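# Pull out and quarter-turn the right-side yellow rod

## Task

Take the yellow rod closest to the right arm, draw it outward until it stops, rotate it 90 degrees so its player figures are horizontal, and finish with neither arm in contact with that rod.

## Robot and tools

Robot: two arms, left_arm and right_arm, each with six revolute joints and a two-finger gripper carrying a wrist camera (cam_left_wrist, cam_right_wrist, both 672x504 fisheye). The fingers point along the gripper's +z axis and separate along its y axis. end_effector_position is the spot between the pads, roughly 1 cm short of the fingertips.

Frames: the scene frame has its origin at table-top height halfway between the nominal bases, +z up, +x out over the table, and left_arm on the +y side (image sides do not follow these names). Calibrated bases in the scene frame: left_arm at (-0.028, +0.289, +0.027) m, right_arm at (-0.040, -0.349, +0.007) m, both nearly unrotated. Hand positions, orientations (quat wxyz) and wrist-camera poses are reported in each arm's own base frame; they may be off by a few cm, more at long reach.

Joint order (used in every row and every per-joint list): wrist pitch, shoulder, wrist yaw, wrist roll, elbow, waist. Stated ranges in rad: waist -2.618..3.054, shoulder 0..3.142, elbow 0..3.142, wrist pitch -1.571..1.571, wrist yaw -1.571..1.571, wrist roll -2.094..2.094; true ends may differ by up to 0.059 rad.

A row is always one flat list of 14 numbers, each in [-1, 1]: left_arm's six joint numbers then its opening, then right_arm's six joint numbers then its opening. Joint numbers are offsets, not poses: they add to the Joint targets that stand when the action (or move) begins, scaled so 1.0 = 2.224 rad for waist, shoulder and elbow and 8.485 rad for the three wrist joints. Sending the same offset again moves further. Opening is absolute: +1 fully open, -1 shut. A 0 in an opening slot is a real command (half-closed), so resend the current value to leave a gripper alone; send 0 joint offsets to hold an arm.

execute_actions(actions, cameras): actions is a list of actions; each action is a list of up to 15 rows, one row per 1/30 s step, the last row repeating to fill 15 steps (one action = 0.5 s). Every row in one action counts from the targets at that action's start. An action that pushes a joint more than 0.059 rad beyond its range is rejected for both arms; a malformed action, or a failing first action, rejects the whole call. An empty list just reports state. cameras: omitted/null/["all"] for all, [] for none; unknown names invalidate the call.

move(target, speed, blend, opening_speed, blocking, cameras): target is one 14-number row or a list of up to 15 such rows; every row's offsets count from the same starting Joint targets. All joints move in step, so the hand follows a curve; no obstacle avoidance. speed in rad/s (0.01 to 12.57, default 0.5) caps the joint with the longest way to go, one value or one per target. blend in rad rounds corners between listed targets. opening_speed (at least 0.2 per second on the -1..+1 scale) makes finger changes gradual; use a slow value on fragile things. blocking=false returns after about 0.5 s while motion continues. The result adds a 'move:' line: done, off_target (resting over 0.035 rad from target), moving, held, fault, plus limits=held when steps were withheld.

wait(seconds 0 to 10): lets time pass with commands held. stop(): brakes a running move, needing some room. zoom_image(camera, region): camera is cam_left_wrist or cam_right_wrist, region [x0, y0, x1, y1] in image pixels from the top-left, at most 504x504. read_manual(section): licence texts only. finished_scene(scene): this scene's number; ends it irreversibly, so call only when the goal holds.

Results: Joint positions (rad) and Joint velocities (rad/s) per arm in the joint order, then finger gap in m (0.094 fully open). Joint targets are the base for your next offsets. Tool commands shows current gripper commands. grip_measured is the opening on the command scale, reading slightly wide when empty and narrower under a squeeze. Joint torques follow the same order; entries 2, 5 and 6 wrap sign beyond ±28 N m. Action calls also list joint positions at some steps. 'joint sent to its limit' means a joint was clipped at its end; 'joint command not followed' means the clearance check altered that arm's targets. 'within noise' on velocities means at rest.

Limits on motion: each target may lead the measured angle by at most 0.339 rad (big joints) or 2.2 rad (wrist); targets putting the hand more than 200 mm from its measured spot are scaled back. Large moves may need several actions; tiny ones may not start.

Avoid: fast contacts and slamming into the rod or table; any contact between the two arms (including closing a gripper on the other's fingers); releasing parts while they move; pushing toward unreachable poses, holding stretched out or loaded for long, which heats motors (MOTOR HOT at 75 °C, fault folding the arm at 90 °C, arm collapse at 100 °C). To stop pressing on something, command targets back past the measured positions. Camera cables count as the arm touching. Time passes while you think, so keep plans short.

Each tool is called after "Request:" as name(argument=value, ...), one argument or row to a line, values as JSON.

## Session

Request:
execute_actions(
  actions=[],
)

Scene clock: 0.00 s.
left_arm: end_effector_position=(+0.3899, -0.0004, +0.1147) grip_measured=+1.000 end_effector_quat_wxyz=(+0.609, -0.026, +0.793, +0.006) | right_arm: end_effector_position=(+0.3960, -0.0474, +0.1154) grip_measured=+1.000 end_effector_quat_wxyz=(+0.595, +0.094, +0.794, -0.086)
Joint names: [wrist pitch, shoulder, wrist yaw, wrist roll, elbow, waist]
Joint positions: left_arm=[0.911 1.495 -0.08 -0.043 0.322 -0.04 0.094] | right_arm=[0.848 1.518 0.234 0.044 0.38 -0.018 0.094]
Joint velocities: within noise
Joint torques (N m): no reading
Heat: left arm: 42 °C; right arm: 40 °C.
Joint targets: left_arm=[0.899 1.493 -0.081 -0.042 0.324 -0.040] | right_arm=[0.837 1.515 0.234 0.045 0.383 -0.018]
Tool commands: left_gripper/opening=+1.0 right_gripper/opening=+1.0
camera_calibration:
cam_left_wrist: T_world_to_cam=[[0.0222135, -0.980285, 0.196335, -0.0420869], [-0.593611, -0.170951, -0.786385, 0.357186], [0.804446, -0.0990782, -0.585705, -0.125405], [0, 0, 0, 1]] pos_world=[0.313846, 0.00737939, 0.215698]
cam_right_wrist: T_world_to_cam=[[-0.244005, -0.947103, 0.208463, 0.0183839], [-0.655393, 0.00260904, -0.755284, 0.379511], [0.714788, -0.320918, -0.621361, -0.108823], [0, 0, 0, 1]] pos_world=[0.331, -0.0185021, 0.215188]

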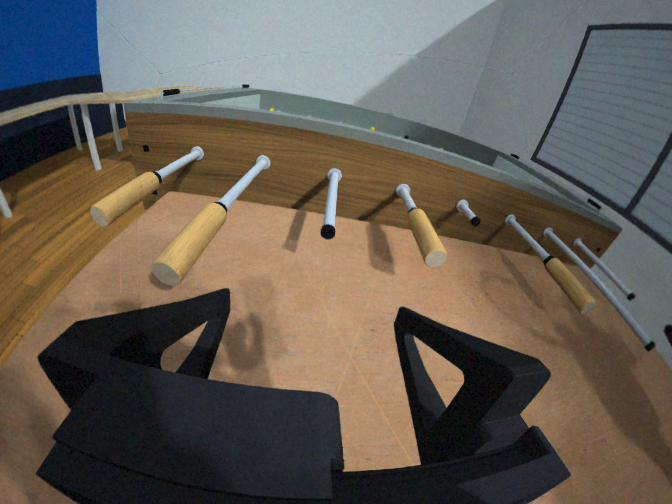

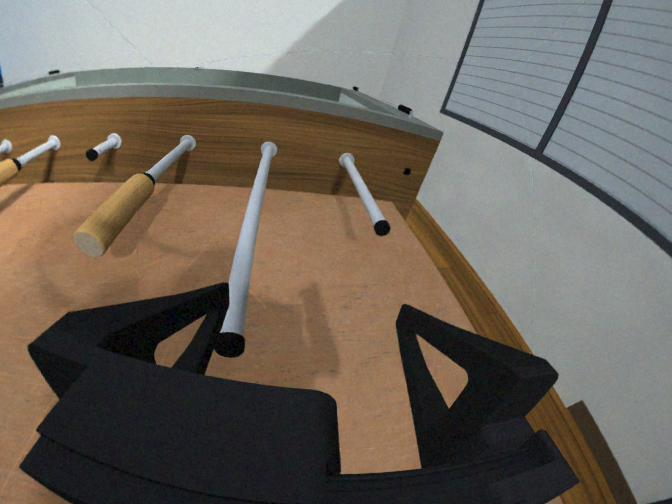

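Request:
move(
  target=[
    [0,0,0,0,0,0,1,0,-0.0967,0,0,0,0,0.15],
    [0,0,0,0,0,0,1,0.0133,0.1057,0.0424,-0.1903,0.1192,0.2458,0.15],
  ],
  blend=0.1,
  speed=1.0,
)

Scene clock: 38.03 s.
left_arm: end_effector_position=(+0.3899, -0.0004, +0.1147) grip_measured=+1.000 end_effector_quat_wxyz=(+0.609, -0.026, +0.793, +0.006) | right_arm: end_effector_position=(+0.4304, +0.1357, +0.1482) grip_measured=+0.152 end_effector_quat_wxyz=(-0.423, +0.540, -0.528, +0.500)
Joint names: [wrist pitch, shoulder, wrist yaw, wrist roll, elbow, waist]
Joint positions: left_arm=[0.911 1.495 -0.08 -0.043 0.322 -0.04 0.094] | right_arm=[0.944 1.736 0.59 -1.569 0.621 0.525 0.054]
Joint velocities: within noise
Joint torques (N m): left_arm=[1.89 -5.75 -0.03 0.01 5.35 -0.06] | right_arm=[1.75 -5.27 0.14 -0.03 7.42 0.4]
Heat: left arm: 42 °C; right arm: 41 °C.
Joint targets: left_arm=[0.899 1.493 -0.081 -0.042 0.324 -0.040] | right_arm=[0.950 1.750 0.594 -1.570 0.648 0.529]
move: done
camera_calibration:
cam_left_wrist: T_world_to_cam=[[0.0222135, -0.980285, 0.196335, -0.0420869], [-0.593611, -0.170951, -0.786385, 0.357186], [0.804446, -0.0990782, -0.585705, -0.125405], [0, 0, 0, 1]] pos_world=[0.313846, 0.00737939, 0.215698]
cam_right_wrist: T_world_to_cam=[[0.106612, 0.262836, 0.958932, -0.232888], [-0.42537, -0.859661, 0.282919, 0.290512], [0.898718, -0.438064, 0.0201525, -0.21243], [0, 0, 0, 1]] pos_world=[0.339319, 0.217895, 0.145414]

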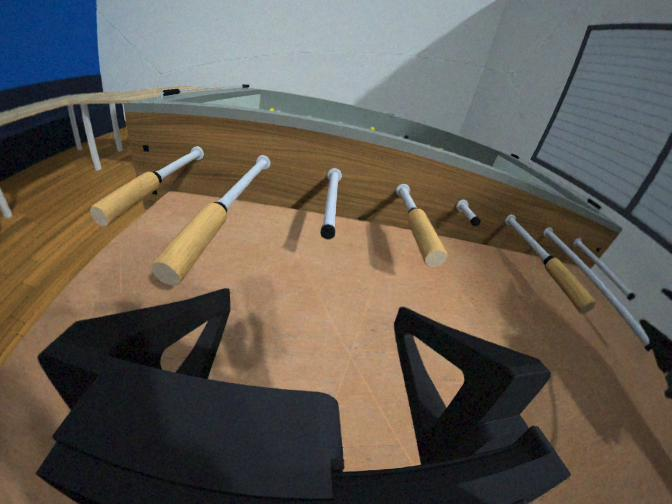

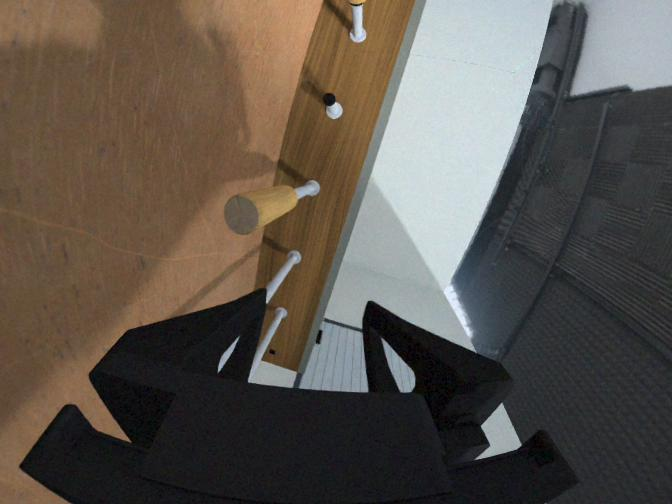

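Request:
move(
  target=[0,0,0,0,0,0,1,0.0408,0.155,0.0018,0,0,0.002,0.15],
  speed=0.6,
  cameras=["cam_right_wrist"],
)

Scene clock: 48.40 s.
left_arm: end_effector_position=(+0.3899, -0.0004, +0.1147) grip_measured=+1.000 end_effector_quat_wxyz=(+0.609, -0.026, +0.793, +0.006) | right_arm: end_effector_position=(+0.4405, +0.1390, +0.0738) grip_measured=+0.152 end_effector_quat_wxyz=(-0.415, +0.540, -0.531, +0.504)
Joint names: [wrist pitch, shoulder, wrist yaw, wrist roll, elbow, waist]
Joint positions: left_arm=[0.911 1.495 -0.08 -0.043 0.322 -0.04 0.094] | right_arm=[1.273 2.082 0.605 -1.571 0.629 0.525 0.054]
Joint velocities: within noise
Joint torques (N m): left_arm=[1.88 -5.75 -0.02 0.03 5.37 -0.05] | right_arm=[1.93 -6.61 0.15 0.03 5.19 0.8]
Heat: left arm: 42 °C; right arm: 42 °C.
Joint targets: left_arm=[0.899 1.493 -0.081 -0.042 0.324 -0.040] | right_arm=[1.296 2.095 0.609 -1.570 0.648 0.533]
move: done
camera_calibration:
cam_right_wrist: T_world_to_cam=[[0.117001, 0.269914, 0.95575, -0.168859], [-0.435935, -0.850733, 0.293622, 0.321377], [0.89234, -0.450999, 0.0181286, -0.21392], [0, 0, 0, 1]] pos_world=[0.350746, 0.222506, 0.0709017]
Images, in order (width x height): cam_right_wrist 672x504.

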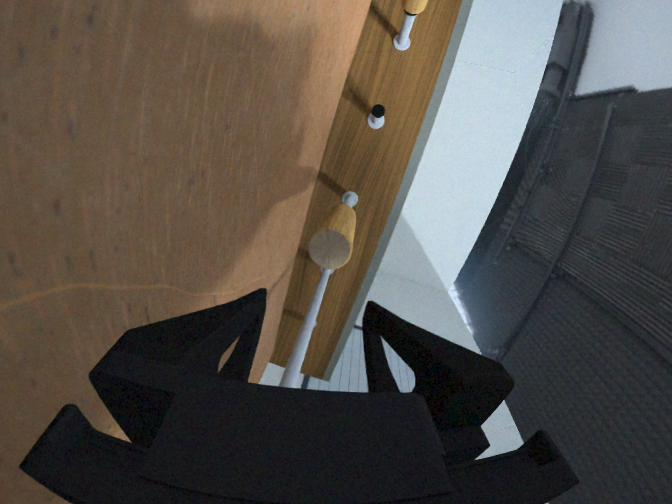

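Request:
move(
  target=[0,0,0,0,0,0,1,0.0027,0.0651,-0.0031,0,0.0766,-0.0205,0.2],
  speed=0.4,
  cameras=["cam_right_wrist"],
)

Scene clock: 62.93 s.
left_arm: end_effector_position=(+0.3899, -0.0004, +0.1147) grip_measured=+1.000 end_effector_quat_wxyz=(+0.609, -0.026, +0.793, +0.006) | right_arm: end_effector_position=(+0.4798, +0.1460, +0.0678) grip_measured=+0.198 end_effector_quat_wxyz=(-0.429, +0.517, -0.534, +0.513)
Joint names: [wrist pitch, shoulder, wrist yaw, wrist roll, elbow, waist]
Joint positions: left_arm=[0.911 1.495 -0.08 -0.043 0.322 -0.04 0.094] | right_arm=[1.291 2.219 0.595 -1.571 0.799 0.494 0.056]
Joint velocities: within noise
Joint torques (N m): left_arm=[1.89 -5.75 -0.02 0.02 5.33 -0.03] | right_arm=[1.94 -7.25 -0.03 0.03 5.35 -0.53]
Heat: left arm: 42 °C; right arm: 42 °C.
Joint targets: left_arm=[0.899 1.493 -0.081 -0.042 0.324 -0.040] | right_arm=[1.319 2.239 0.583 -1.570 0.819 0.488]
move: done
camera_calibration:
cam_right_wrist: T_world_to_cam=[[0.0799106, 0.242395, 0.966881, -0.148514], [-0.465938, -0.84841, 0.251204, 0.363041], [0.881202, -0.47058, 0.0451442, -0.239364], [0, 0, 0, 1]] pos_world=[0.39195, 0.231367, 0.0632042]
Images, in order (width x height): cam_right_wrist 672x504.

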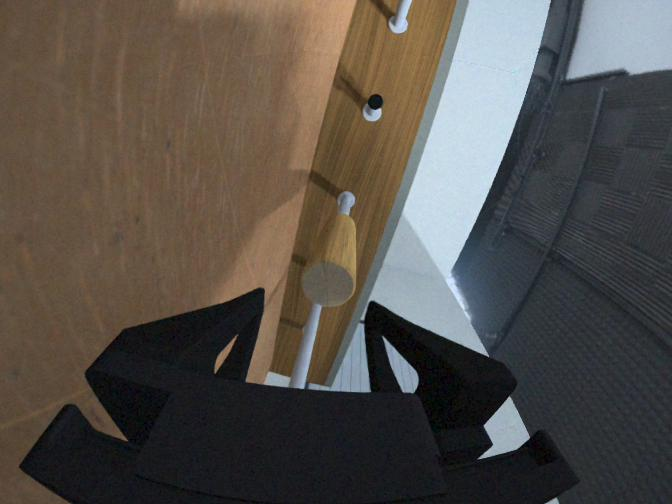

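Request:
move(
  target=[0,0,0,0,0,0,1,-0.0139,0.0515,-0.0074,0,0.1094,-0.0333,0.2],
  speed=0.3,
  cameras=["cam_right_wrist"],
)

Scene clock: 72.70 s.
left_arm: end_effector_position=(+0.3899, -0.0004, +0.1147) grip_measured=+1.000 end_effector_quat_wxyz=(+0.609, -0.026, +0.793, +0.006) | right_arm: end_effector_position=(+0.5391, +0.1433, +0.0741) grip_measured=+0.198 end_effector_quat_wxyz=(-0.445, +0.497, -0.535, +0.519)
Joint names: [wrist pitch, shoulder, wrist yaw, wrist roll, elbow, waist]
Joint positions: left_arm=[0.911 1.495 -0.08 -0.043 0.322 -0.04 0.094] | right_arm=[1.212 2.33 0.533 -1.571 1.04 0.421 0.056]
Joint velocities: within noise
Joint torques (N m): left_arm=[1.89 -5.74 -0.02 0.02 5.34 -0.08] | right_arm=[1.56 -8.31 -0.06 0.03 6.2 -0.65]
Heat: left arm: 42 °C; right arm: 43 °C.
Joint targets: left_arm=[0.899 1.493 -0.081 -0.042 0.324 -0.040] | right_arm=[1.201 2.354 0.520 -1.570 1.062 0.413]
move: done
camera_calibration:
cam_right_wrist: T_world_to_cam=[[0.0402853, 0.214091, 0.975983, -0.134007], [-0.485173, -0.849706, 0.206417, 0.4007], [0.87349, -0.481836, 0.0696404, -0.28921], [0, 0, 0, 1]] pos_world=[0.452429, 0.229815, 0.0682182]
Images, in order (width x height): cam_right_wrist 672x504.

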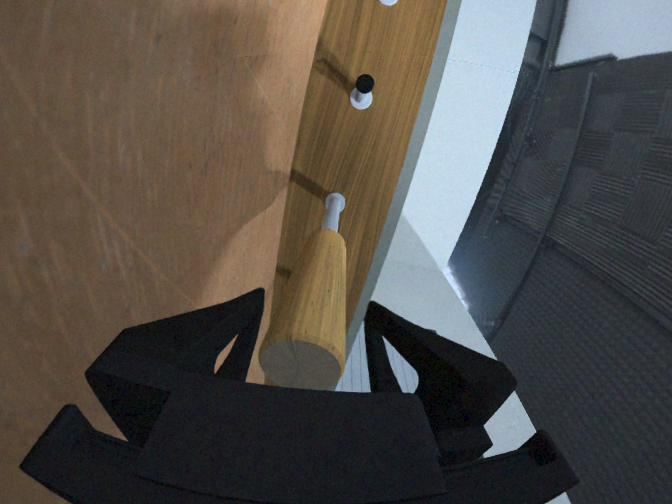

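Request:
move(
  target=[0,0,0,0,0,0,1,0,0.003,0,0,0,0,-0.6],
  opening_speed=0.5,
  cameras=[],
)

Request:
move(
  target=[0,0,0,0,0,0,1,0,0,0,0.197,0,0,-0.6],
  speed=0.9,
  cameras=["cam_right_wrist"],
)

Scene clock: 78.70 s.
left_arm: end_effector_position=(+0.3899, -0.0004, +0.1147) grip_measured=+1.000 end_effector_quat_wxyz=(+0.609, -0.026, +0.793, +0.006) | right_arm: end_effector_position=(+0.5393, +0.1435, +0.0719) grip_measured=-0.292 end_effector_quat_wxyz=(-0.444, +0.498, -0.535, +0.519)
Joint names: [wrist pitch, shoulder, wrist yaw, wrist roll, elbow, waist]
Joint positions: left_arm=[0.911 1.495 -0.08 -0.043 0.322 -0.04 0.094] | right_arm=[1.217 2.337 0.532 -1.572 1.042 0.421 0.033]
Joint velocities: within noise
Joint torques (N m): left_arm=[1.89 -5.74 -0.03 0 5.37 -0.06] | right_arm=[1.56 -8.4 -0.07 0.03 6 -0.65]
Heat: left arm: 42 °C; right arm: 43 °C.
Joint targets: left_arm=[0.899 1.493 -0.081 -0.042 0.324 -0.040] | right_arm=[1.201 2.361 0.520 -1.570 1.062 0.413]
move: done
No camera images: "cameras" was empty.

Scene clock: 81.50 s.
left_arm: end_effector_position=(+0.3899, -0.0004, +0.1147) grip_measured=+1.000 end_effector_quat_wxyz=(+0.609, -0.026, +0.793, +0.006) | right_arm: end_effector_position=(+0.5407, +0.1475, +0.0699) grip_measured=-0.305 end_effector_quat_wxyz=(+0.680, +0.036, +0.732, -0.019)
Joint names: [wrist pitch, shoulder, wrist yaw, wrist roll, elbow, waist]
Joint positions: left_arm=[0.911 1.495 -0.08 -0.043 0.322 -0.04 0.094] | right_arm=[1.209 2.337 0.491 0.062 1.042 0.415 0.033]
Joint velocities: within noise
Joint torques (N m): left_arm=[1.88 -5.76 -0.03 0.01 5.33 -0.08] | right_arm=[1.63 -8.42 0.41 0.45 6.02 -0.08]
Heat: left arm: 42 °C; right arm: 43 °C.
Joint targets: left_arm=[0.899 1.493 -0.081 -0.042 0.324 -0.040] | right_arm=[1.201 2.361 0.520 0.102 1.062 0.414]
move: off_target (right_arm); right_arm: the wrist roll is farthest, 0.039 rad from its target
camera_calibration:
cam_right_wrist: T_world_to_cam=[[-0.113358, -0.980618, 0.159807, 0.185414], [-0.474459, -0.0878918, -0.875879, 0.363392], [0.872948, -0.17511, -0.4553, -0.296559], [0, 0, 0, 1]] pos_world=[0.452314, 0.161829, 0.153634]
Images, in order (width x height): cam_right_wrist 672x504.

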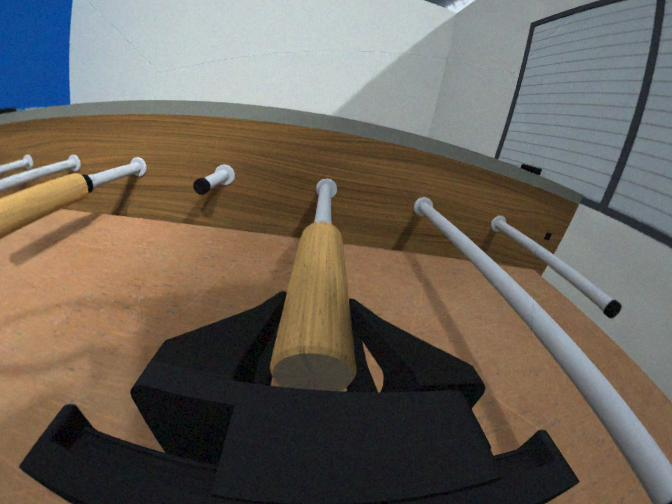

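Request:
move(
  target=[
    [0,0,0,0,0,0,1,0.0012,-0.0598,0.0068,0,-0.0787,0.0281,-0.6],
    [0,0,0,0,0,0,1,-0.002,-0.116,0.0153,0,-0.1497,0.0611,-0.6],
  ],
  blend=0.05,
  speed=0.25,
)

Scene clock: 102.73 s.
left_arm: end_effector_position=(+0.3899, -0.0004, +0.1147) grip_measured=+1.000 end_effector_quat_wxyz=(+0.609, -0.026, +0.793, +0.006) | right_arm: end_effector_position=(+0.4606, +0.1534, +0.0686) grip_measured=-0.306 end_effector_quat_wxyz=(+0.645, +0.020, +0.763, -0.042)
Joint names: [wrist pitch, shoulder, wrist yaw, wrist roll, elbow, waist]
Joint positions: left_arm=[0.911 1.495 -0.08 -0.043 0.322 -0.04 0.094] | right_arm=[1.19 2.131 0.614 0.078 0.739 0.532 0.033]
Joint velocities: within noise
Joint torques (N m): left_arm=[1.89 -5.81 -0.03 0.02 5.39 -0.05] | right_arm=[1.63 -10.62 0.52 0.26 3.22 1.57]
Heat: left arm: 42 °C; right arm: 43 °C.
Joint targets: left_arm=[0.899 1.493 -0.081 -0.042 0.324 -0.040] | right_arm=[1.184 2.103 0.650 0.102 0.729 0.550]
move: off_target (right_arm); right_arm: the wrist yaw is farthest, 0.036 rad from its target
camera_calibration:
cam_left_wrist: T_world_to_cam=[[0.0222135, -0.980285, 0.196335, -0.0420869], [-0.593611, -0.170951, -0.786385, 0.357186], [0.804446, -0.0990782, -0.585705, -0.125405], [0, 0, 0, 1]] pos_world=[0.313846, 0.00737939, 0.215698]
cam_right_wrist: T_world_to_cam=[[-0.101556, -0.969923, 0.221215, 0.171055], [-0.554735, -0.129373, -0.821907, 0.364403], [0.825806, -0.206185, -0.524912, -0.194891], [0, 0, 0, 1]] pos_world=[0.380461, 0.17287, 0.159365]

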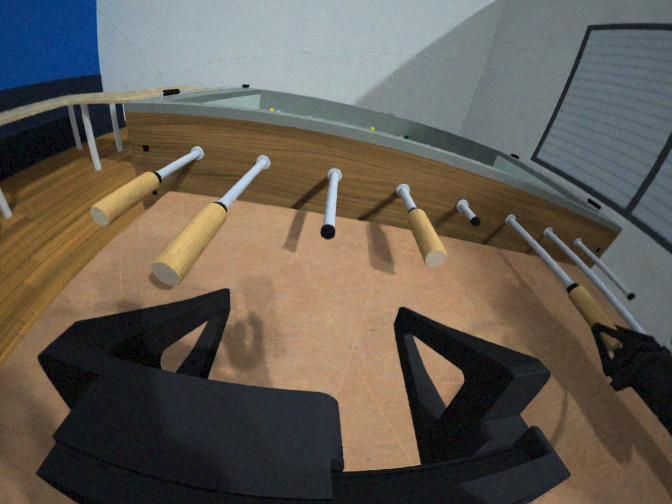

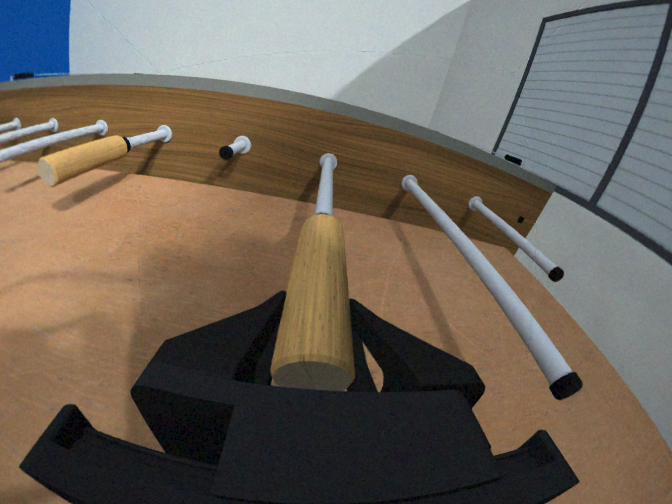

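Request:
move(
  target=[0,0,0,0,0,0,1,-0.0093,-0.058,0.0094,0,-0.0495,0.04,-0.6],
  speed=0.2,
  cameras=["cam_right_wrist"],
)

Scene clock: 108.10 s.
left_arm: end_effector_position=(+0.3899, -0.0004, +0.1147) grip_measured=+1.000 end_effector_quat_wxyz=(+0.609, -0.026, +0.793, +0.006) | right_arm: end_effector_position=(+0.4557, +0.1507, +0.0727) grip_measured=-0.307 end_effector_quat_wxyz=(+0.626, +0.010, +0.778, -0.054)
Joint names: [wrist pitch, shoulder, wrist yaw, wrist roll, elbow, waist]
Joint positions: left_arm=[0.911 1.495 -0.08 -0.043 0.322 -0.04 0.094] | right_arm=[1.071 2.059 0.615 0.08 0.728 0.533 0.033]
Joint velocities: within noise
Joint torques (N m): left_arm=[1.88 -5.79 -0.04 0.01 5.35 -0.08] | right_arm=[1.98 -15.12 1.39 0.25 -3.85 9.44]
Heat: left arm: 42 °C; right arm: 43 °C.
Joint targets: left_arm=[0.899 1.493 -0.081 -0.042 0.324 -0.040] | right_arm=[1.105 1.974 0.730 0.102 0.619 0.638]
move: off_target (right_arm); right_arm: the wrist yaw is farthest, 0.115 rad from its target
camera_calibration:
cam_right_wrist: T_world_to_cam=[[-0.0906653, -0.963042, 0.253632, 0.15875], [-0.594864, -0.151883, -0.789346, 0.383987], [0.798697, -0.222443, -0.559109, -0.172], [0, 0, 0, 1]] pos_world=[0.38019, 0.172944, 0.166668]
Images, in order (width x height): cam_right_wrist 672x504.

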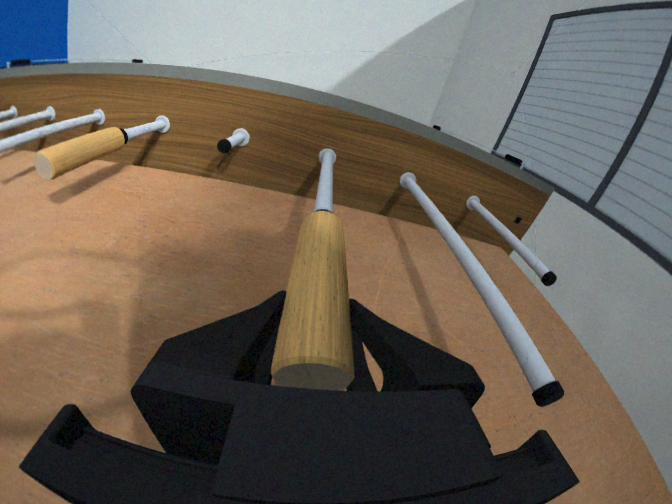

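Request:
move(
  target=[0,0,0,0,0,0,1,-0.0024,0.0387,-0.0094,0,0.0364,-0.036,-0.6],
  speed=0.3,
  cameras=[],
)

Request:
move(
  target=[0,0,0,0,0,0,1,0,0,0,0,0,0,0.25],
  opening_speed=0.8,
  cameras=["cam_right_wrist"],
)

Scene clock: 115.83 s.
left_arm: end_effector_position=(+0.3899, -0.0004, +0.1147) grip_measured=+1.000 end_effector_quat_wxyz=(+0.609, -0.026, +0.793, +0.006) | right_arm: end_effector_position=(+0.4586, +0.1508, +0.0714) grip_measured=-0.307 end_effector_quat_wxyz=(+0.624, +0.011, +0.779, -0.051)
Joint names: [wrist pitch, shoulder, wrist yaw, wrist roll, elbow, waist]
Joint positions: left_arm=[0.911 1.495 -0.08 -0.043 0.322 -0.04 0.094] | right_arm=[1.06 2.064 0.605 0.086 0.739 0.527 0.033]
Joint velocities: within noise
Joint torques (N m): left_arm=[1.88 -5.76 -0.02 0.02 5.33 -0.02] | right_arm=[1.89 -8.23 0.64 0.18 1.51 2.82]
Heat: left arm: 42 °C; right arm: 44 °C.
Joint targets: left_arm=[0.899 1.493 -0.081 -0.042 0.324 -0.040] | right_arm=[1.085 2.060 0.650 0.102 0.700 0.558]
move: off_target (right_arm); right_arm: the wrist yaw is farthest, 0.045 rad from its target
No camera images: "cameras" was empty.

Scene clock: 117.13 s.
left_arm: end_effector_position=(+0.3899, -0.0004, +0.1147) grip_measured=+1.000 end_effector_quat_wxyz=(+0.609, -0.026, +0.793, +0.006) | right_arm: end_effector_position=(+0.4496, +0.1517, +0.0687) grip_measured=+0.248 end_effector_quat_wxyz=(+0.624, +0.013, +0.779, -0.060)
Joint names: [wrist pitch, shoulder, wrist yaw, wrist roll, elbow, waist]
Joint positions: left_arm=[0.911 1.495 -0.08 -0.043 0.322 -0.04 0.094] | right_arm=[1.078 2.064 0.646 0.086 0.715 0.552 0.059]
Joint velocities: within noise
Joint torques (N m): left_arm=[1.87 -5.74 -0.04 0.02 5.37 -0.08] | right_arm=[1.71 -8.28 0.2 0.17 3.07 0.64]
Heat: left arm: 42 °C; right arm: 44 °C.
Joint targets: left_arm=[0.899 1.493 -0.081 -0.042 0.324 -0.040] | right_arm=[1.085 2.060 0.650 0.102 0.700 0.558]
move: done
camera_calibration:
cam_right_wrist: T_world_to_cam=[[-0.102497, -0.960307, 0.25943, 0.164635], [-0.599951, -0.14835, -0.786162, 0.378959], [0.793444, -0.236225, -0.560932, -0.164457], [0, 0, 0, 1]] pos_world=[0.374719, 0.175469, 0.162963]
Images, in order (width x height): cam_right_wrist 672x504.

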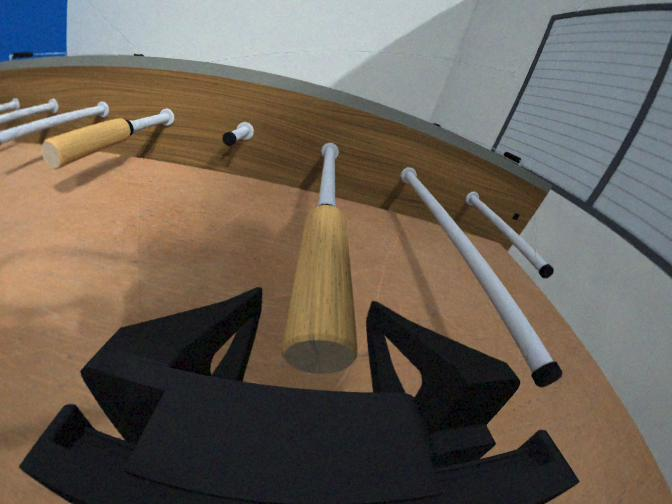

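Lift.

Request:
move(
  target=[0,0,0,0,0,0,1,-0.0118,-0.20,0,0,0,0,0.4],
  speed=0.8,
  cameras=["cam_right_wrist"],
)

Request:
zoom_image(
  camera="cam_right_wrist",
  region=[120, 180, 500, 280],
)

Scene clock: 122.57 s.
left_arm: end_effector_position=(+0.3899, -0.0004, +0.1147) grip_measured=+1.000 end_effector_quat_wxyz=(+0.609, -0.026, +0.793, +0.006) | right_arm: end_effector_position=(+0.4327, +0.1408, +0.2447) grip_measured=+0.398 end_effector_quat_wxyz=(+0.732, +0.082, +0.677, +0.015)
Joint names: [wrist pitch, shoulder, wrist yaw, wrist roll, elbow, waist]
Joint positions: left_arm=[0.911 1.495 -0.08 -0.043 0.322 -0.04 0.094] | right_arm=[0.999 1.62 0.65 0.087 0.711 0.552 0.066]
Joint velocities: within noise
Joint torques (N m): left_arm=[1.88 -5.75 -0.03 0.01 5.33 -0.08] | right_arm=[1.49 -6.42 0.01 0.17 5.27 0.65]
Heat: left arm: 42 °C; right arm: 44 °C.
Joint targets: left_arm=[0.899 1.493 -0.081 -0.042 0.324 -0.040] | right_arm=[0.985 1.615 0.650 0.102 0.700 0.558]
move: done
camera_calibration:
cam_right_wrist: T_world_to_cam=[[-0.151359, -0.987886, 0.0342348, 0.186945], [-0.332509, 0.0182688, -0.942923, 0.404717], [0.930875, -0.154104, -0.331246, -0.182282], [0, 0, 0, 1]] pos_world=[0.332549, 0.149196, 0.314837]
Images, in order (width x height): cam_right_wrist 672x504.

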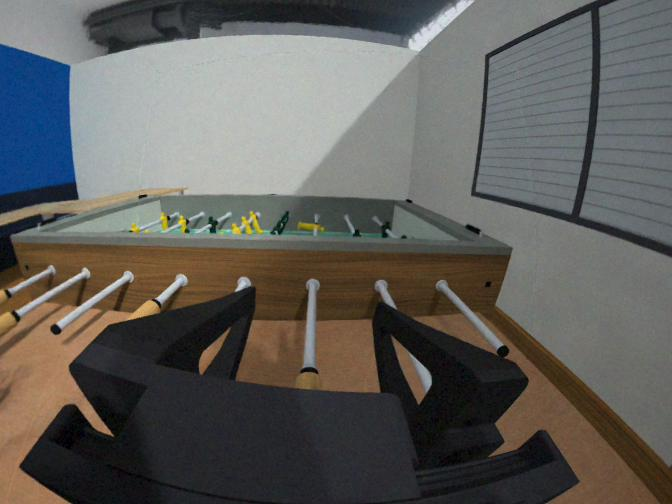

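Scaled by 1.326 from the camera's 672x504 image, which has a finer 960x720 frame.

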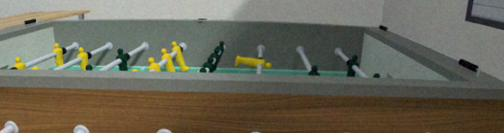

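Request:
finished_scene(
  scene=2,
)

The scene is finished: the task was done.


## Next scene

The same job, from a new start.

Request:
execute_actions(
  actions=[],
)

Scene clock: 0.00 s.
left_arm: end_effector_position=(+0.4127, +0.0165, +0.1264) grip_measured=+1.000 end_effector_quat_wxyz=(+0.618, -0.002, +0.786, +0.007) | right_arm: end_effector_position=(+0.3903, -0.0463, +0.1052) grip_measured=+1.000 end_effector_quat_wxyz=(+0.587, +0.098, +0.798, -0.097)
Joint names: [wrist pitch, shoulder, wrist yaw, wrist roll, elbow, waist]
Joint positions: left_arm=[0.901 1.55 0.039 0.018 0.411 0.054 0.094] | right_arm=[0.871 1.537 0.276 0.046 0.357 0.003 0.094]
Joint velocities: within noise
Joint torques (N m): no reading
Heat: left arm: 40 °C; right arm: 38 °C.
Joint targets: left_arm=[0.889 1.548 0.039 0.019 0.413 0.054] | right_arm=[0.861 1.534 0.277 0.048 0.360 0.003]
Tool commands: left_gripper/opening=+1.0 right_gripper/opening=+1.0
camera_calibration:
cam_left_wrist: T_world_to_cam=[[-0.0177666, -0.985889, 0.166453, -0.00796993], [-0.580802, -0.125334, -0.804339, 0.378982], [0.813851, -0.110967, -0.570379, -0.140833], [0, 0, 0, 1]] pos_world=[0.334589, 0.0240143, 0.225829]
cam_right_wrist: T_world_to_cam=[[-0.259, -0.939853, 0.222701, 0.0247898], [-0.669431, 0.00846419, -0.742826, 0.372487], [0.696262, -0.341475, -0.631359, -0.103415], [0, 0, 0, 1]] pos_world=[0.327779, -0.0151678, 0.20588]

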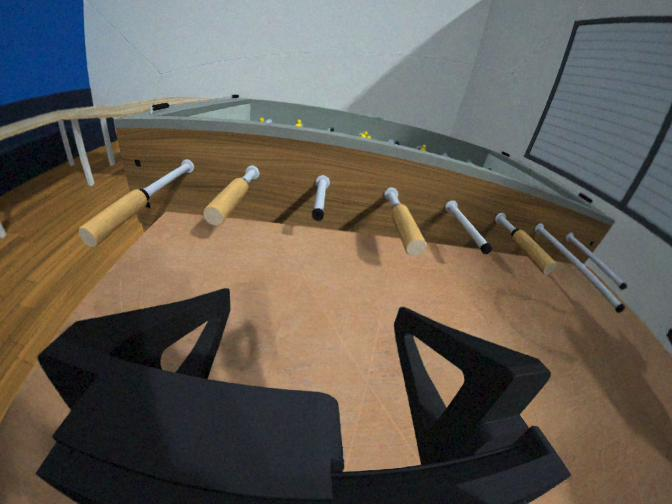

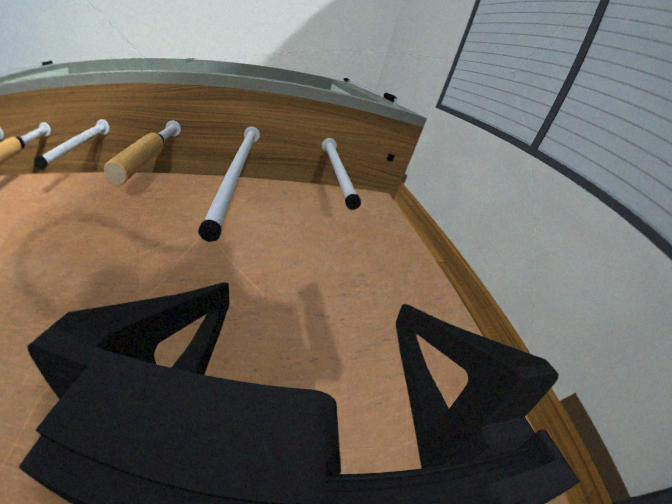

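Request:
move(
  target=[
    [0,0,0,0,0,0,1,0,-0.09,0,0,0,0,0.2],
    [0,0,0,0,0,0,1,-0.0143,0.2005,0.0305,-0.1907,0.3449,0.2037,0.2],
    [0,0,0,0,0,0,1,0.0264,0.359,0.0305,-0.1907,0.3449,0.2037,0.2],
  ],
  blend=0.1,
  speed=0.9,
  cameras=["cam_right_wrist"],
)

Scene clock: 17.50 s.
left_arm: end_effector_position=(+0.4127, +0.0165, +0.1264) grip_measured=+1.000 end_effector_quat_wxyz=(+0.618, -0.002, +0.786, +0.007) | right_arm: end_effector_position=(+0.5471, +0.1676, +0.0717) grip_measured=+0.202 end_effector_quat_wxyz=(-0.433, +0.525, -0.531, +0.504)
Joint names: [wrist pitch, shoulder, wrist yaw, wrist roll, elbow, waist]
Joint positions: left_arm=[0.901 1.55 0.039 0.018 0.411 0.054 0.094] | right_arm=[1.078 2.328 0.532 -1.572 1.115 0.454 0.056]
Joint velocities: within noise
Joint torques (N m): left_arm=[1.84 -6.79 -0.01 0.02 5.65 -0.05] | right_arm=[1.68 -10.26 0.13 0.03 5.82 0.2]
Heat: left arm: 40 °C; right arm: 39 °C.
Joint targets: left_arm=[0.889 1.548 0.039 0.019 0.413 0.054] | right_arm=[1.085 2.333 0.536 -1.570 1.127 0.456]
move: done
camera_calibration:
cam_right_wrist: T_world_to_cam=[[0.0836787, 0.240728, 0.966979, -0.164743], [-0.444063, -0.859697, 0.252448, 0.401545], [0.89208, -0.450524, 0.0349602, -0.297267], [0, 0, 0, 1]] pos_world=[0.457283, 0.25094, 0.0683264]
Images, in order (width x height): cam_right_wrist 672x504.

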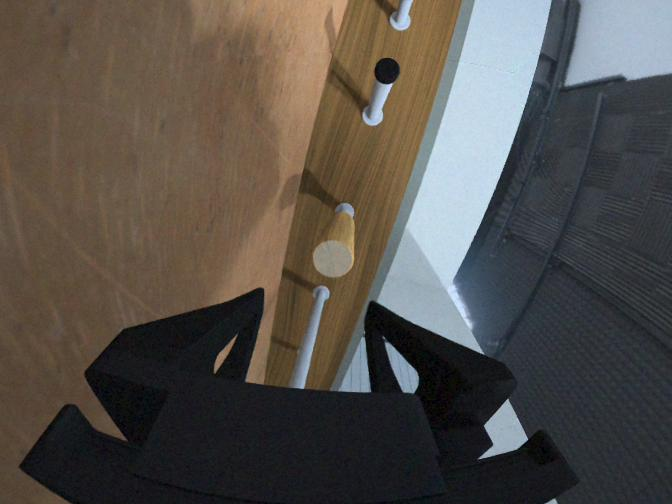

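Request:
move(
  target=[0,0,0,0,0,0,1,-0.0046,0.0531,-0.0022,0,0.0843,-0.015,0.2],
  speed=0.4,
  cameras=["cam_right_wrist"],
)

Scene clock: 31.47 s.
left_arm: end_effector_position=(+0.4127, +0.0165, +0.1264) grip_measured=+1.000 end_effector_quat_wxyz=(+0.618, -0.002, +0.786, +0.007) | right_arm: end_effector_position=(+0.5830, +0.1686, +0.0770) grip_measured=+0.202 end_effector_quat_wxyz=(-0.447, +0.501, -0.532, +0.516)
Joint names: [wrist pitch, shoulder, wrist yaw, wrist roll, elbow, waist]
Joint positions: left_arm=[0.901 1.55 0.039 0.018 0.411 0.054 0.094] | right_arm=[1.059 2.427 0.529 -1.573 1.29 0.429 0.056]
Joint velocities: within noise
Joint torques (N m): left_arm=[1.84 -6.78 0 0.01 5.67 -0.03] | right_arm=[1.56 -9.72 -0.06 0.03 7.12 -0.49]
Heat: left arm: 40 °C; right arm: 41 °C.
Joint targets: left_arm=[0.889 1.548 0.039 0.019 0.413 0.054] | right_arm=[1.046 2.451 0.517 -1.570 1.315 0.423]
move: done
camera_calibration:
cam_right_wrist: T_world_to_cam=[[0.0390875, 0.215896, 0.975634, -0.143603], [-0.475155, -0.854911, 0.208218, 0.437768], [0.879033, -0.471716, 0.0691679, -0.320441], [0, 0, 0, 1]] pos_world=[0.495299, 0.254099, 0.0711164]
Images, in order (width x height): cam_right_wrist 672x504.

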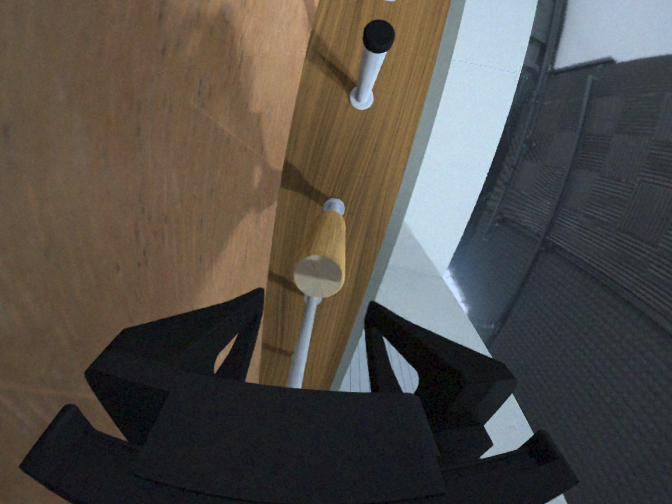

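Request:
move(
  target=[
    [0,0,0,0,0,0,1,0,0.006,0,0,0,0,0.2],
    [0,0,0,0,0,0,1,-0.019,0.0778,-0.0064,0,0.1475,-0.0247,0.2],
  ],
  speed=0.3,
  cameras=["cam_right_wrist"],
)

Scene clock: 40.97 s.
left_arm: end_effector_position=(+0.4127, +0.0165, +0.1264) grip_measured=+1.000 end_effector_quat_wxyz=(+0.618, -0.002, +0.786, +0.007) | right_arm: end_effector_position=(+0.6436, +0.1668, +0.0671) grip_measured=+0.202 end_effector_quat_wxyz=(-0.446, +0.501, -0.534, +0.514)
Joint names: [wrist pitch, shoulder, wrist yaw, wrist roll, elbow, waist]
Joint positions: left_arm=[0.901 1.55 0.039 0.018 0.411 0.054 0.094] | right_arm=[0.899 2.596 0.476 -1.573 1.616 0.375 0.056]
Joint velocities: within noise
Joint torques (N m): left_arm=[1.85 -6.78 0 0.02 5.7 -0.01] | right_arm=[1.58 -10.92 -0.02 0.03 7.91 -0.64]
Heat: left arm: 40 °C; right arm: 41 °C.
Joint targets: left_arm=[0.889 1.548 0.039 0.019 0.413 0.054] | right_arm=[0.885 2.624 0.463 -1.570 1.642 0.368]
move: done
camera_calibration:
cam_right_wrist: T_world_to_cam=[[0.0432295, 0.213046, 0.976085, -0.138159], [-0.474711, -0.855283, 0.207704, 0.466971], [0.879079, -0.472338, 0.064162, -0.373511], [0, 0, 0, 1]] pos_world=[0.555995, 0.252403, 0.0618291]
Images, in order (width x height): cam_right_wrist 672x504.

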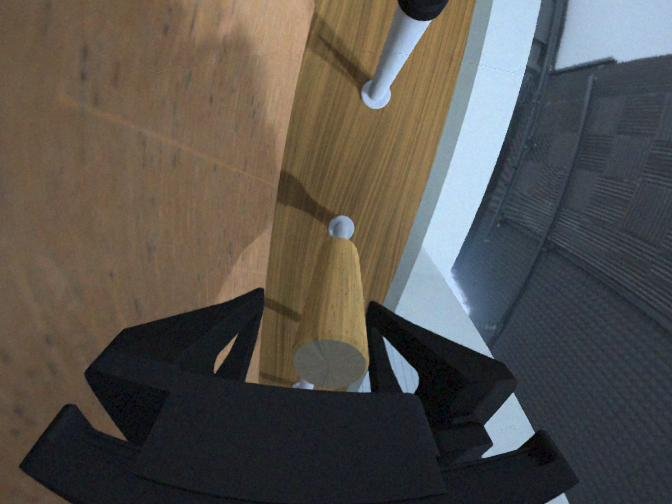

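Request:
move(
  target=[0,0,0,0,0,0,1,0,-0.0256,0,0,0,0,0.2],
  speed=0.3,
  cameras=["cam_right_wrist"],
)

Request:
move(
  target=[0,0,0,0,0,0,1,0,0,0,0,0,0,-0.6],
  opening_speed=0.5,
  cameras=[],
)

Request:
move(
  target=[0,0,0,0,0,0,1,0,0,0,0.195,0,0,-0.6],
  speed=0.9,
  cameras=["cam_right_wrist"],
)

Scene clock: 52.50 s.
left_arm: end_effector_position=(+0.4127, +0.0165, +0.1264) grip_measured=+1.000 end_effector_quat_wxyz=(+0.618, -0.002, +0.786, +0.007) | right_arm: end_effector_position=(+0.6436, +0.1669, +0.0669) grip_measured=+0.202 end_effector_quat_wxyz=(-0.446, +0.501, -0.534, +0.514)
Joint names: [wrist pitch, shoulder, wrist yaw, wrist roll, elbow, waist]
Joint positions: left_arm=[0.901 1.55 0.039 0.018 0.411 0.054 0.094] | right_arm=[0.898 2.596 0.476 -1.573 1.616 0.375 0.056]
Joint velocities: within noise
Joint torques (N m): left_arm=[1.86 -6.76 0 0.03 5.63 -0.03] | right_arm=[1.56 -15.43 -0.07 0.03 7.91 -0.65]
Heat: left arm: 40 °C; right arm: 43 °C.
Joint targets: left_arm=[0.889 1.548 0.039 0.019 0.413 0.054] | right_arm=[0.885 2.567 0.463 -1.570 1.642 0.368]
move: done
camera_calibration:
cam_right_wrist: T_world_to_cam=[[0.0437261, 0.213294, 0.976009, -0.138294], [-0.473909, -0.855604, 0.208213, 0.466566], [0.879488, -0.471644, 0.0636698, -0.373781], [0, 0, 0, 1]] pos_world=[0.555892, 0.252402, 0.0616294]
Images, in order (width x height): cam_right_wrist 672x504.

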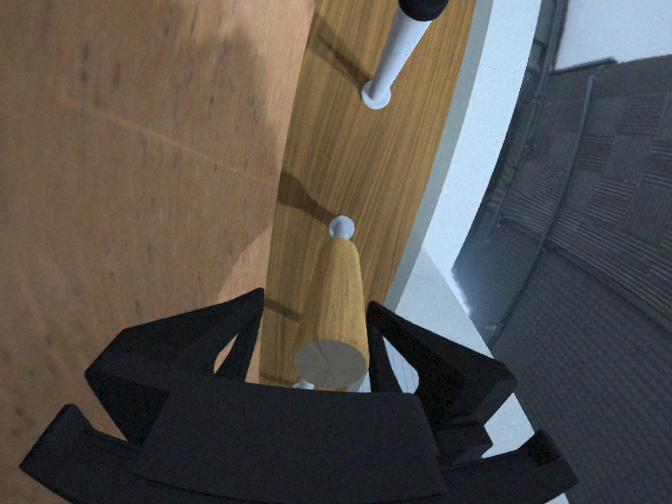

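Scene clock: 54.30 s.
left_arm: end_effector_position=(+0.4127, +0.0165, +0.1264) grip_measured=+1.000 end_effector_quat_wxyz=(+0.618, -0.002, +0.786, +0.007) | right_arm: end_effector_position=(+0.6450, +0.1675, +0.0764) grip_measured=-0.293 end_effector_quat_wxyz=(-0.454, +0.494, -0.531, +0.517)
Joint names: [wrist pitch, shoulder, wrist yaw, wrist roll, elbow, waist]
Joint positions: left_arm=[0.901 1.55 0.039 0.018 0.411 0.054 0.094] | right_arm=[0.909 2.588 0.476 -1.573 1.621 0.375 0.033]
Joint velocities: within noise
Joint torques (N m): left_arm=[1.85 -6.82 0 0 5.63 -0.08] | right_arm=[1.46 -14.79 -0.07 0.04 7.6 -0.64]
Heat: left arm: 40 °C; right arm: 43 °C.
Joint targets: left_arm=[0.889 1.548 0.039 0.019 0.413 0.054] | right_arm=[0.885 2.567 0.463 -1.570 1.643 0.368]
move: done
No camera images: "cameras" was empty.

Scene clock: 57.07 s.
left_arm: end_effector_position=(+0.4127, +0.0165, +0.1264) grip_measured=+1.000 end_effector_quat_wxyz=(+0.618, -0.002, +0.786, +0.007) | right_arm: end_effector_position=(+0.6471, +0.1680, +0.0796) grip_measured=-0.304 end_effector_quat_wxyz=(+0.691, +0.035, +0.722, -0.019)
Joint names: [wrist pitch, shoulder, wrist yaw, wrist roll, elbow, waist]
Joint positions: left_arm=[0.901 1.55 0.039 0.018 0.411 0.054 0.094] | right_arm=[0.913 2.584 0.442 0.042 1.621 0.367 0.033]
Joint velocities: within noise
Joint torques (N m): left_arm=[1.85 -6.78 0 0.01 5.64 -0.08] | right_arm=[1.43 -14.5 0.29 0.48 7.62 0.13]
Heat: left arm: 40 °C; right arm: 44 °C.
Joint targets: left_arm=[0.889 1.548 0.039 0.019 0.413 0.054] | right_arm=[0.885 2.567 0.463 0.084 1.643 0.368]
move: off_target (right_arm); right_arm: the wrist roll is farthest, 0.042 rad from its target
camera_calibration:
cam_right_wrist: T_world_to_cam=[[-0.1167, -0.980224, 0.15982, 0.218157], [-0.44785, -0.0916922, -0.889395, 0.408767], [0.88646, -0.175368, -0.428293, -0.392247], [0, 0, 0, 1]] pos_world=[0.556236, 0.182536, 0.160693]
Images, in order (width x height): cam_right_wrist 672x504.

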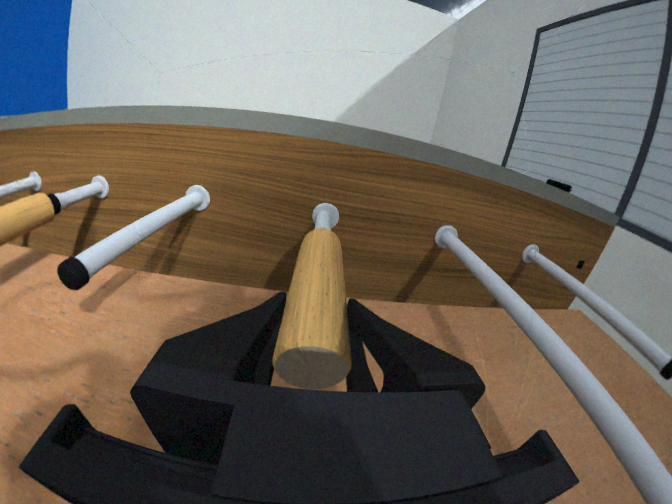

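Request:
move(
  target=[
    [0,0,0,0,0,0,1,0.0134,-0.0603,0.0062,0,-0.1389,0.0284,-0.6],
    [0,0,0,0,0,0,1,0.0242,-0.1223,0.0151,0,-0.2558,0.0622,-0.6],
    [0,0,0,0,0,0,1,0.0242,-0.1745,0.0231,0,-0.33,0.0928,-0.6],
  ],
  blend=0.05,
  speed=0.3,
  cameras=["cam_right_wrist"],
)

Request:
move(
  target=[0,0,0,0,0,0,1,-0.0017,-0.055,0.0108,0,-0.0713,0.0413,-0.6],
  speed=0.2,
  cameras=["cam_right_wrist"],
)

Scene clock: 76.77 s.
left_arm: end_effector_position=(+0.4127, +0.0165, +0.1264) grip_measured=+1.000 end_effector_quat_wxyz=(+0.618, -0.002, +0.786, +0.007) | right_arm: end_effector_position=(+0.4917, +0.1814, +0.0755) grip_measured=-0.304 end_effector_quat_wxyz=(+0.653, +0.020, +0.755, -0.043)
Joint names: [wrist pitch, shoulder, wrist yaw, wrist roll, elbow, waist]
Joint positions: left_arm=[0.901 1.55 0.039 0.018 0.411 0.054 0.094] | right_arm=[1.105 2.205 0.641 0.067 0.922 0.556 0.033]
Joint velocities: within noise
Joint torques (N m): left_arm=[1.84 -6.79 -0.01 0.02 5.64 -0.08] | right_arm=[1.5 -11.63 0.32 0.19 3.54 1.68]
Heat: left arm: 40 °C; right arm: 47 °C.
Joint targets: left_arm=[0.889 1.548 0.039 0.019 0.413 0.054] | right_arm=[1.090 2.179 0.659 0.084 0.909 0.574]
move: done
camera_calibration:
cam_right_wrist: T_world_to_cam=[[-0.107578, -0.969079, 0.222064, 0.202615], [-0.537079, -0.131317, -0.833248, 0.383496], [0.836644, -0.208905, -0.506345, -0.217468], [0, 0, 0, 1]] pos_world=[0.409708, 0.20128, 0.16444]
Images, in order (width x height): cam_right_wrist 672x504.

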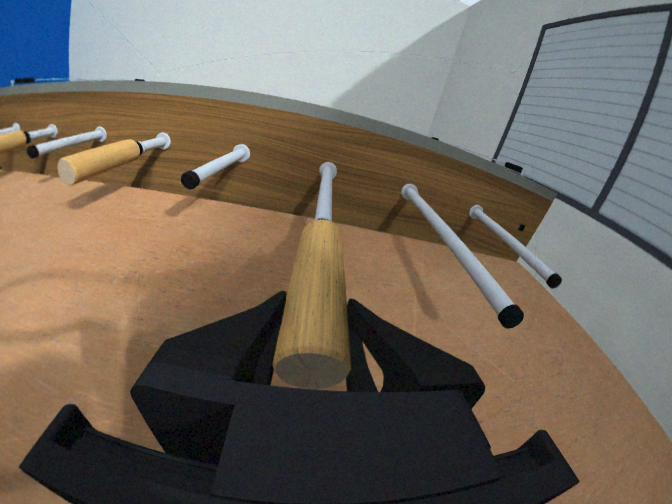

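Scene clock: 77.87 s.
left_arm: end_effector_position=(+0.4127, +0.0165, +0.1264) grip_measured=+1.000 end_effector_quat_wxyz=(+0.618, -0.002, +0.786, +0.007) | right_arm: end_effector_position=(+0.4719, +0.1800, +0.0778) grip_measured=-0.305 end_effector_quat_wxyz=(+0.641, +0.009, +0.766, -0.052)
Joint names: [wrist pitch, shoulder, wrist yaw, wrist roll, elbow, waist]
Joint positions: left_arm=[0.901 1.55 0.039 0.018 0.411 0.054 0.094] | right_arm=[1.062 2.132 0.661 0.069 0.848 0.581 0.033]
Joint velocities: within noise
Joint torques (N m): left_arm=[1.87 -6.8 0 0.02 5.68 -0.02] | right_arm=[1.75 -15.16 1.11 0.17 -2.77 7.66]
Heat: left arm: 40 °C; right arm: 47 °C.
Joint targets: left_arm=[0.889 1.548 0.039 0.019 0.413 0.054] | right_arm=[1.076 2.056 0.751 0.084 0.750 0.666]
move: off_target (right_arm); right_arm: the elbow is farthest, 0.098 rad from its target
camera_calibration:
cam_right_wrist: T_world_to_cam=[[-0.0952948, -0.963586, 0.24984, 0.189723], [-0.564381, -0.154446, -0.810938, 0.389909], [0.819996, -0.218283, -0.529112, -0.188722], [0, 0, 0, 1]] pos_world=[0.392888, 0.201839, 0.168937]
Images, in order (width x height): cam_right_wrist 672x504.

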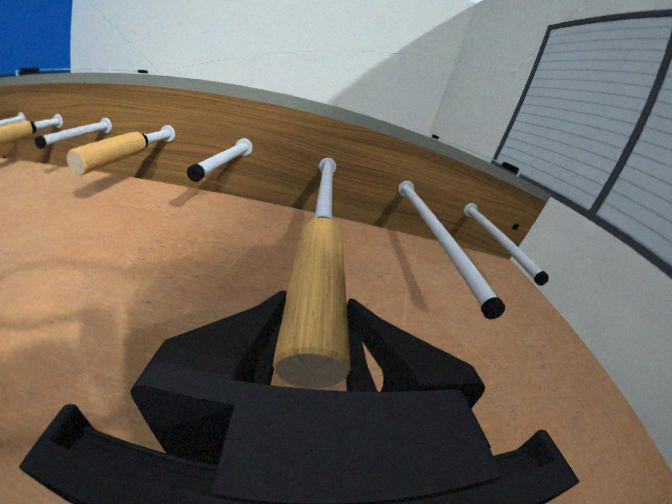

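Request:
move(
  target=[0,0,0,0,0,0,1,-0.0012,0.0346,-0.0072,0,0.0315,-0.0297,-0.6],
  speed=0.3,
  cameras=[],
)

Request:
move(
  target=[0,0,0,0,0,0,1,0,0,0,0,0,0,0.25],
  opening_speed=0.8,
  cameras=["cam_right_wrist"],
)

Request:
move(
  target=[0,0,0,0,0,0,1,-0.0118,-0.20,0,0,0,0,0.35],
  speed=0.8,
  cameras=["cam_right_wrist"],
)

Request:
zoom_image(
  camera="cam_right_wrist",
  region=[120, 180, 500, 280],
)

Scene clock: 86.63 s.
left_arm: end_effector_position=(+0.4127, +0.0165, +0.1264) grip_measured=+1.000 end_effector_quat_wxyz=(+0.618, -0.002, +0.786, +0.007) | right_arm: end_effector_position=(+0.4745, +0.1792, +0.0772) grip_measured=-0.305 end_effector_quat_wxyz=(+0.640, +0.009, +0.767, -0.048)
Joint names: [wrist pitch, shoulder, wrist yaw, wrist roll, elbow, waist]
Joint positions: left_arm=[0.901 1.55 0.039 0.018 0.411 0.054 0.094] | right_arm=[1.058 2.134 0.647 0.072 0.853 0.572 0.033]
Joint velocities: within noise
Joint torques (N m): left_arm=[1.85 -6.76 -0.01 0.01 5.65 -0.08] | right_arm=[1.69 -9.1 0.6 0.14 2.13 2.52]
Heat: left arm: 40 °C; right arm: 46 °C.
Joint targets: left_arm=[0.889 1.548 0.039 0.019 0.413 0.054] | right_arm=[1.065 2.133 0.690 0.084 0.820 0.600]
move: off_target (right_arm); right_arm: the wrist yaw is farthest, 0.043 rad from its target
No camera images: "cameras" was empty.

Scene clock: 87.93 s.
left_arm: end_effector_position=(+0.4127, +0.0165, +0.1264) grip_measured=+1.000 end_effector_quat_wxyz=(+0.618, -0.002, +0.786, +0.007) | right_arm: end_effector_position=(+0.4658, +0.1802, +0.0721) grip_measured=+0.247 end_effector_quat_wxyz=(+0.636, +0.009, +0.770, -0.060)
Joint names: [wrist pitch, shoulder, wrist yaw, wrist roll, elbow, waist]
Joint positions: left_arm=[0.901 1.55 0.039 0.018 0.411 0.054 0.094] | right_arm=[1.059 2.134 0.686 0.072 0.835 0.595 0.059]
Joint velocities: within noise
Joint torques (N m): left_arm=[1.85 -6.79 0 0.02 5.68 -0.09] | right_arm=[1.67 -8.88 0.24 0.14 3.33 0.51]
Heat: left arm: 40 °C; right arm: 46 °C.
Joint targets: left_arm=[0.889 1.548 0.039 0.019 0.413 0.054] | right_arm=[1.065 2.133 0.690 0.084 0.820 0.600]
move: done
camera_calibration:
cam_right_wrist: T_world_to_cam=[[-0.101757, -0.959299, 0.263422, 0.191965], [-0.576305, -0.158992, -0.801619, 0.387605], [0.810875, -0.233382, -0.53667, -0.179094], [0, 0, 0, 1]] pos_world=[0.388135, 0.203981, 0.164029]
Images, in order (width x height): cam_right_wrist 672x504.

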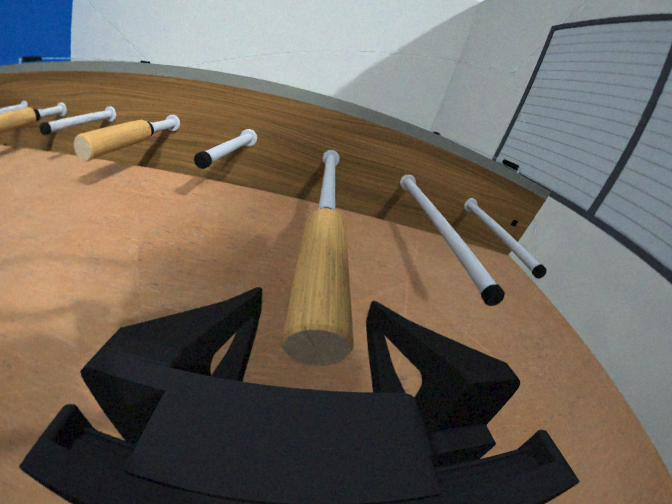

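Scene clock: 89.30 s.
left_arm: end_effector_position=(+0.4127, +0.0165, +0.1264) grip_measured=+1.000 end_effector_quat_wxyz=(+0.618, -0.002, +0.786, +0.007) | right_arm: end_effector_position=(+0.4468, +0.1667, +0.2564) grip_measured=+0.348 end_effector_quat_wxyz=(+0.737, +0.081, +0.671, +0.017)
Joint names: [wrist pitch, shoulder, wrist yaw, wrist roll, elbow, waist]
Joint positions: left_arm=[0.901 1.55 0.039 0.018 0.411 0.054 0.094] | right_arm=[0.979 1.694 0.689 0.072 0.828 0.595 0.063]
Joint velocities: within noise
Joint torques (N m): left_arm=[1.85 -6.79 0 0.02 5.7 -0.05] | right_arm=[1.44 -7.23 0 0.14 5.59 0.51]
Heat: left arm: 40 °C; right arm: 46 °C.
Joint targets: left_arm=[0.889 1.548 0.039 0.019 0.413 0.054] | right_arm=[0.965 1.689 0.690 0.084 0.820 0.600]
move: done
camera_calibration:
cam_right_wrist: T_world_to_cam=[[-0.148817, -0.988372, 0.0312211, 0.214016], [-0.317244, 0.0178152, -0.948177, 0.414539], [0.936595, -0.151009, -0.316206, -0.194372], [0, 0, 0, 1]] pos_world=[0.345407, 0.17479, 0.324912]
Images, in order (width x height): cam_right_wrist 672x504.

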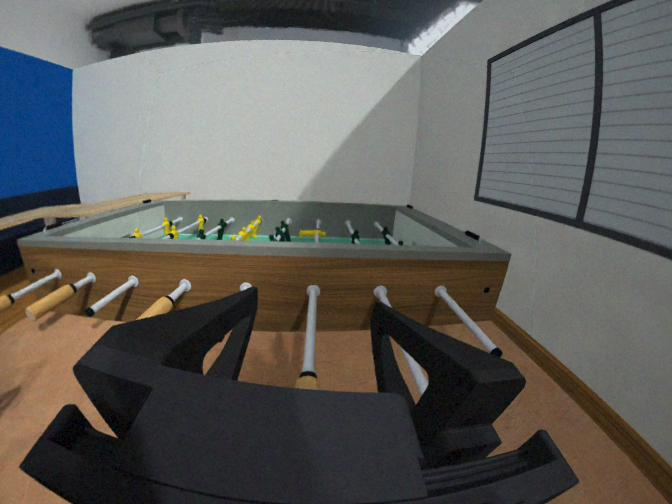

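Scaled by 1.326 from the camera's 672x504 image, which has a finer 960x720 frame.

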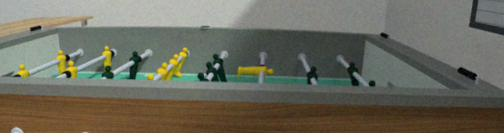

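Flat.

Request:
finished_scene(
  scene=3,
)

The scene is finished: the task was done.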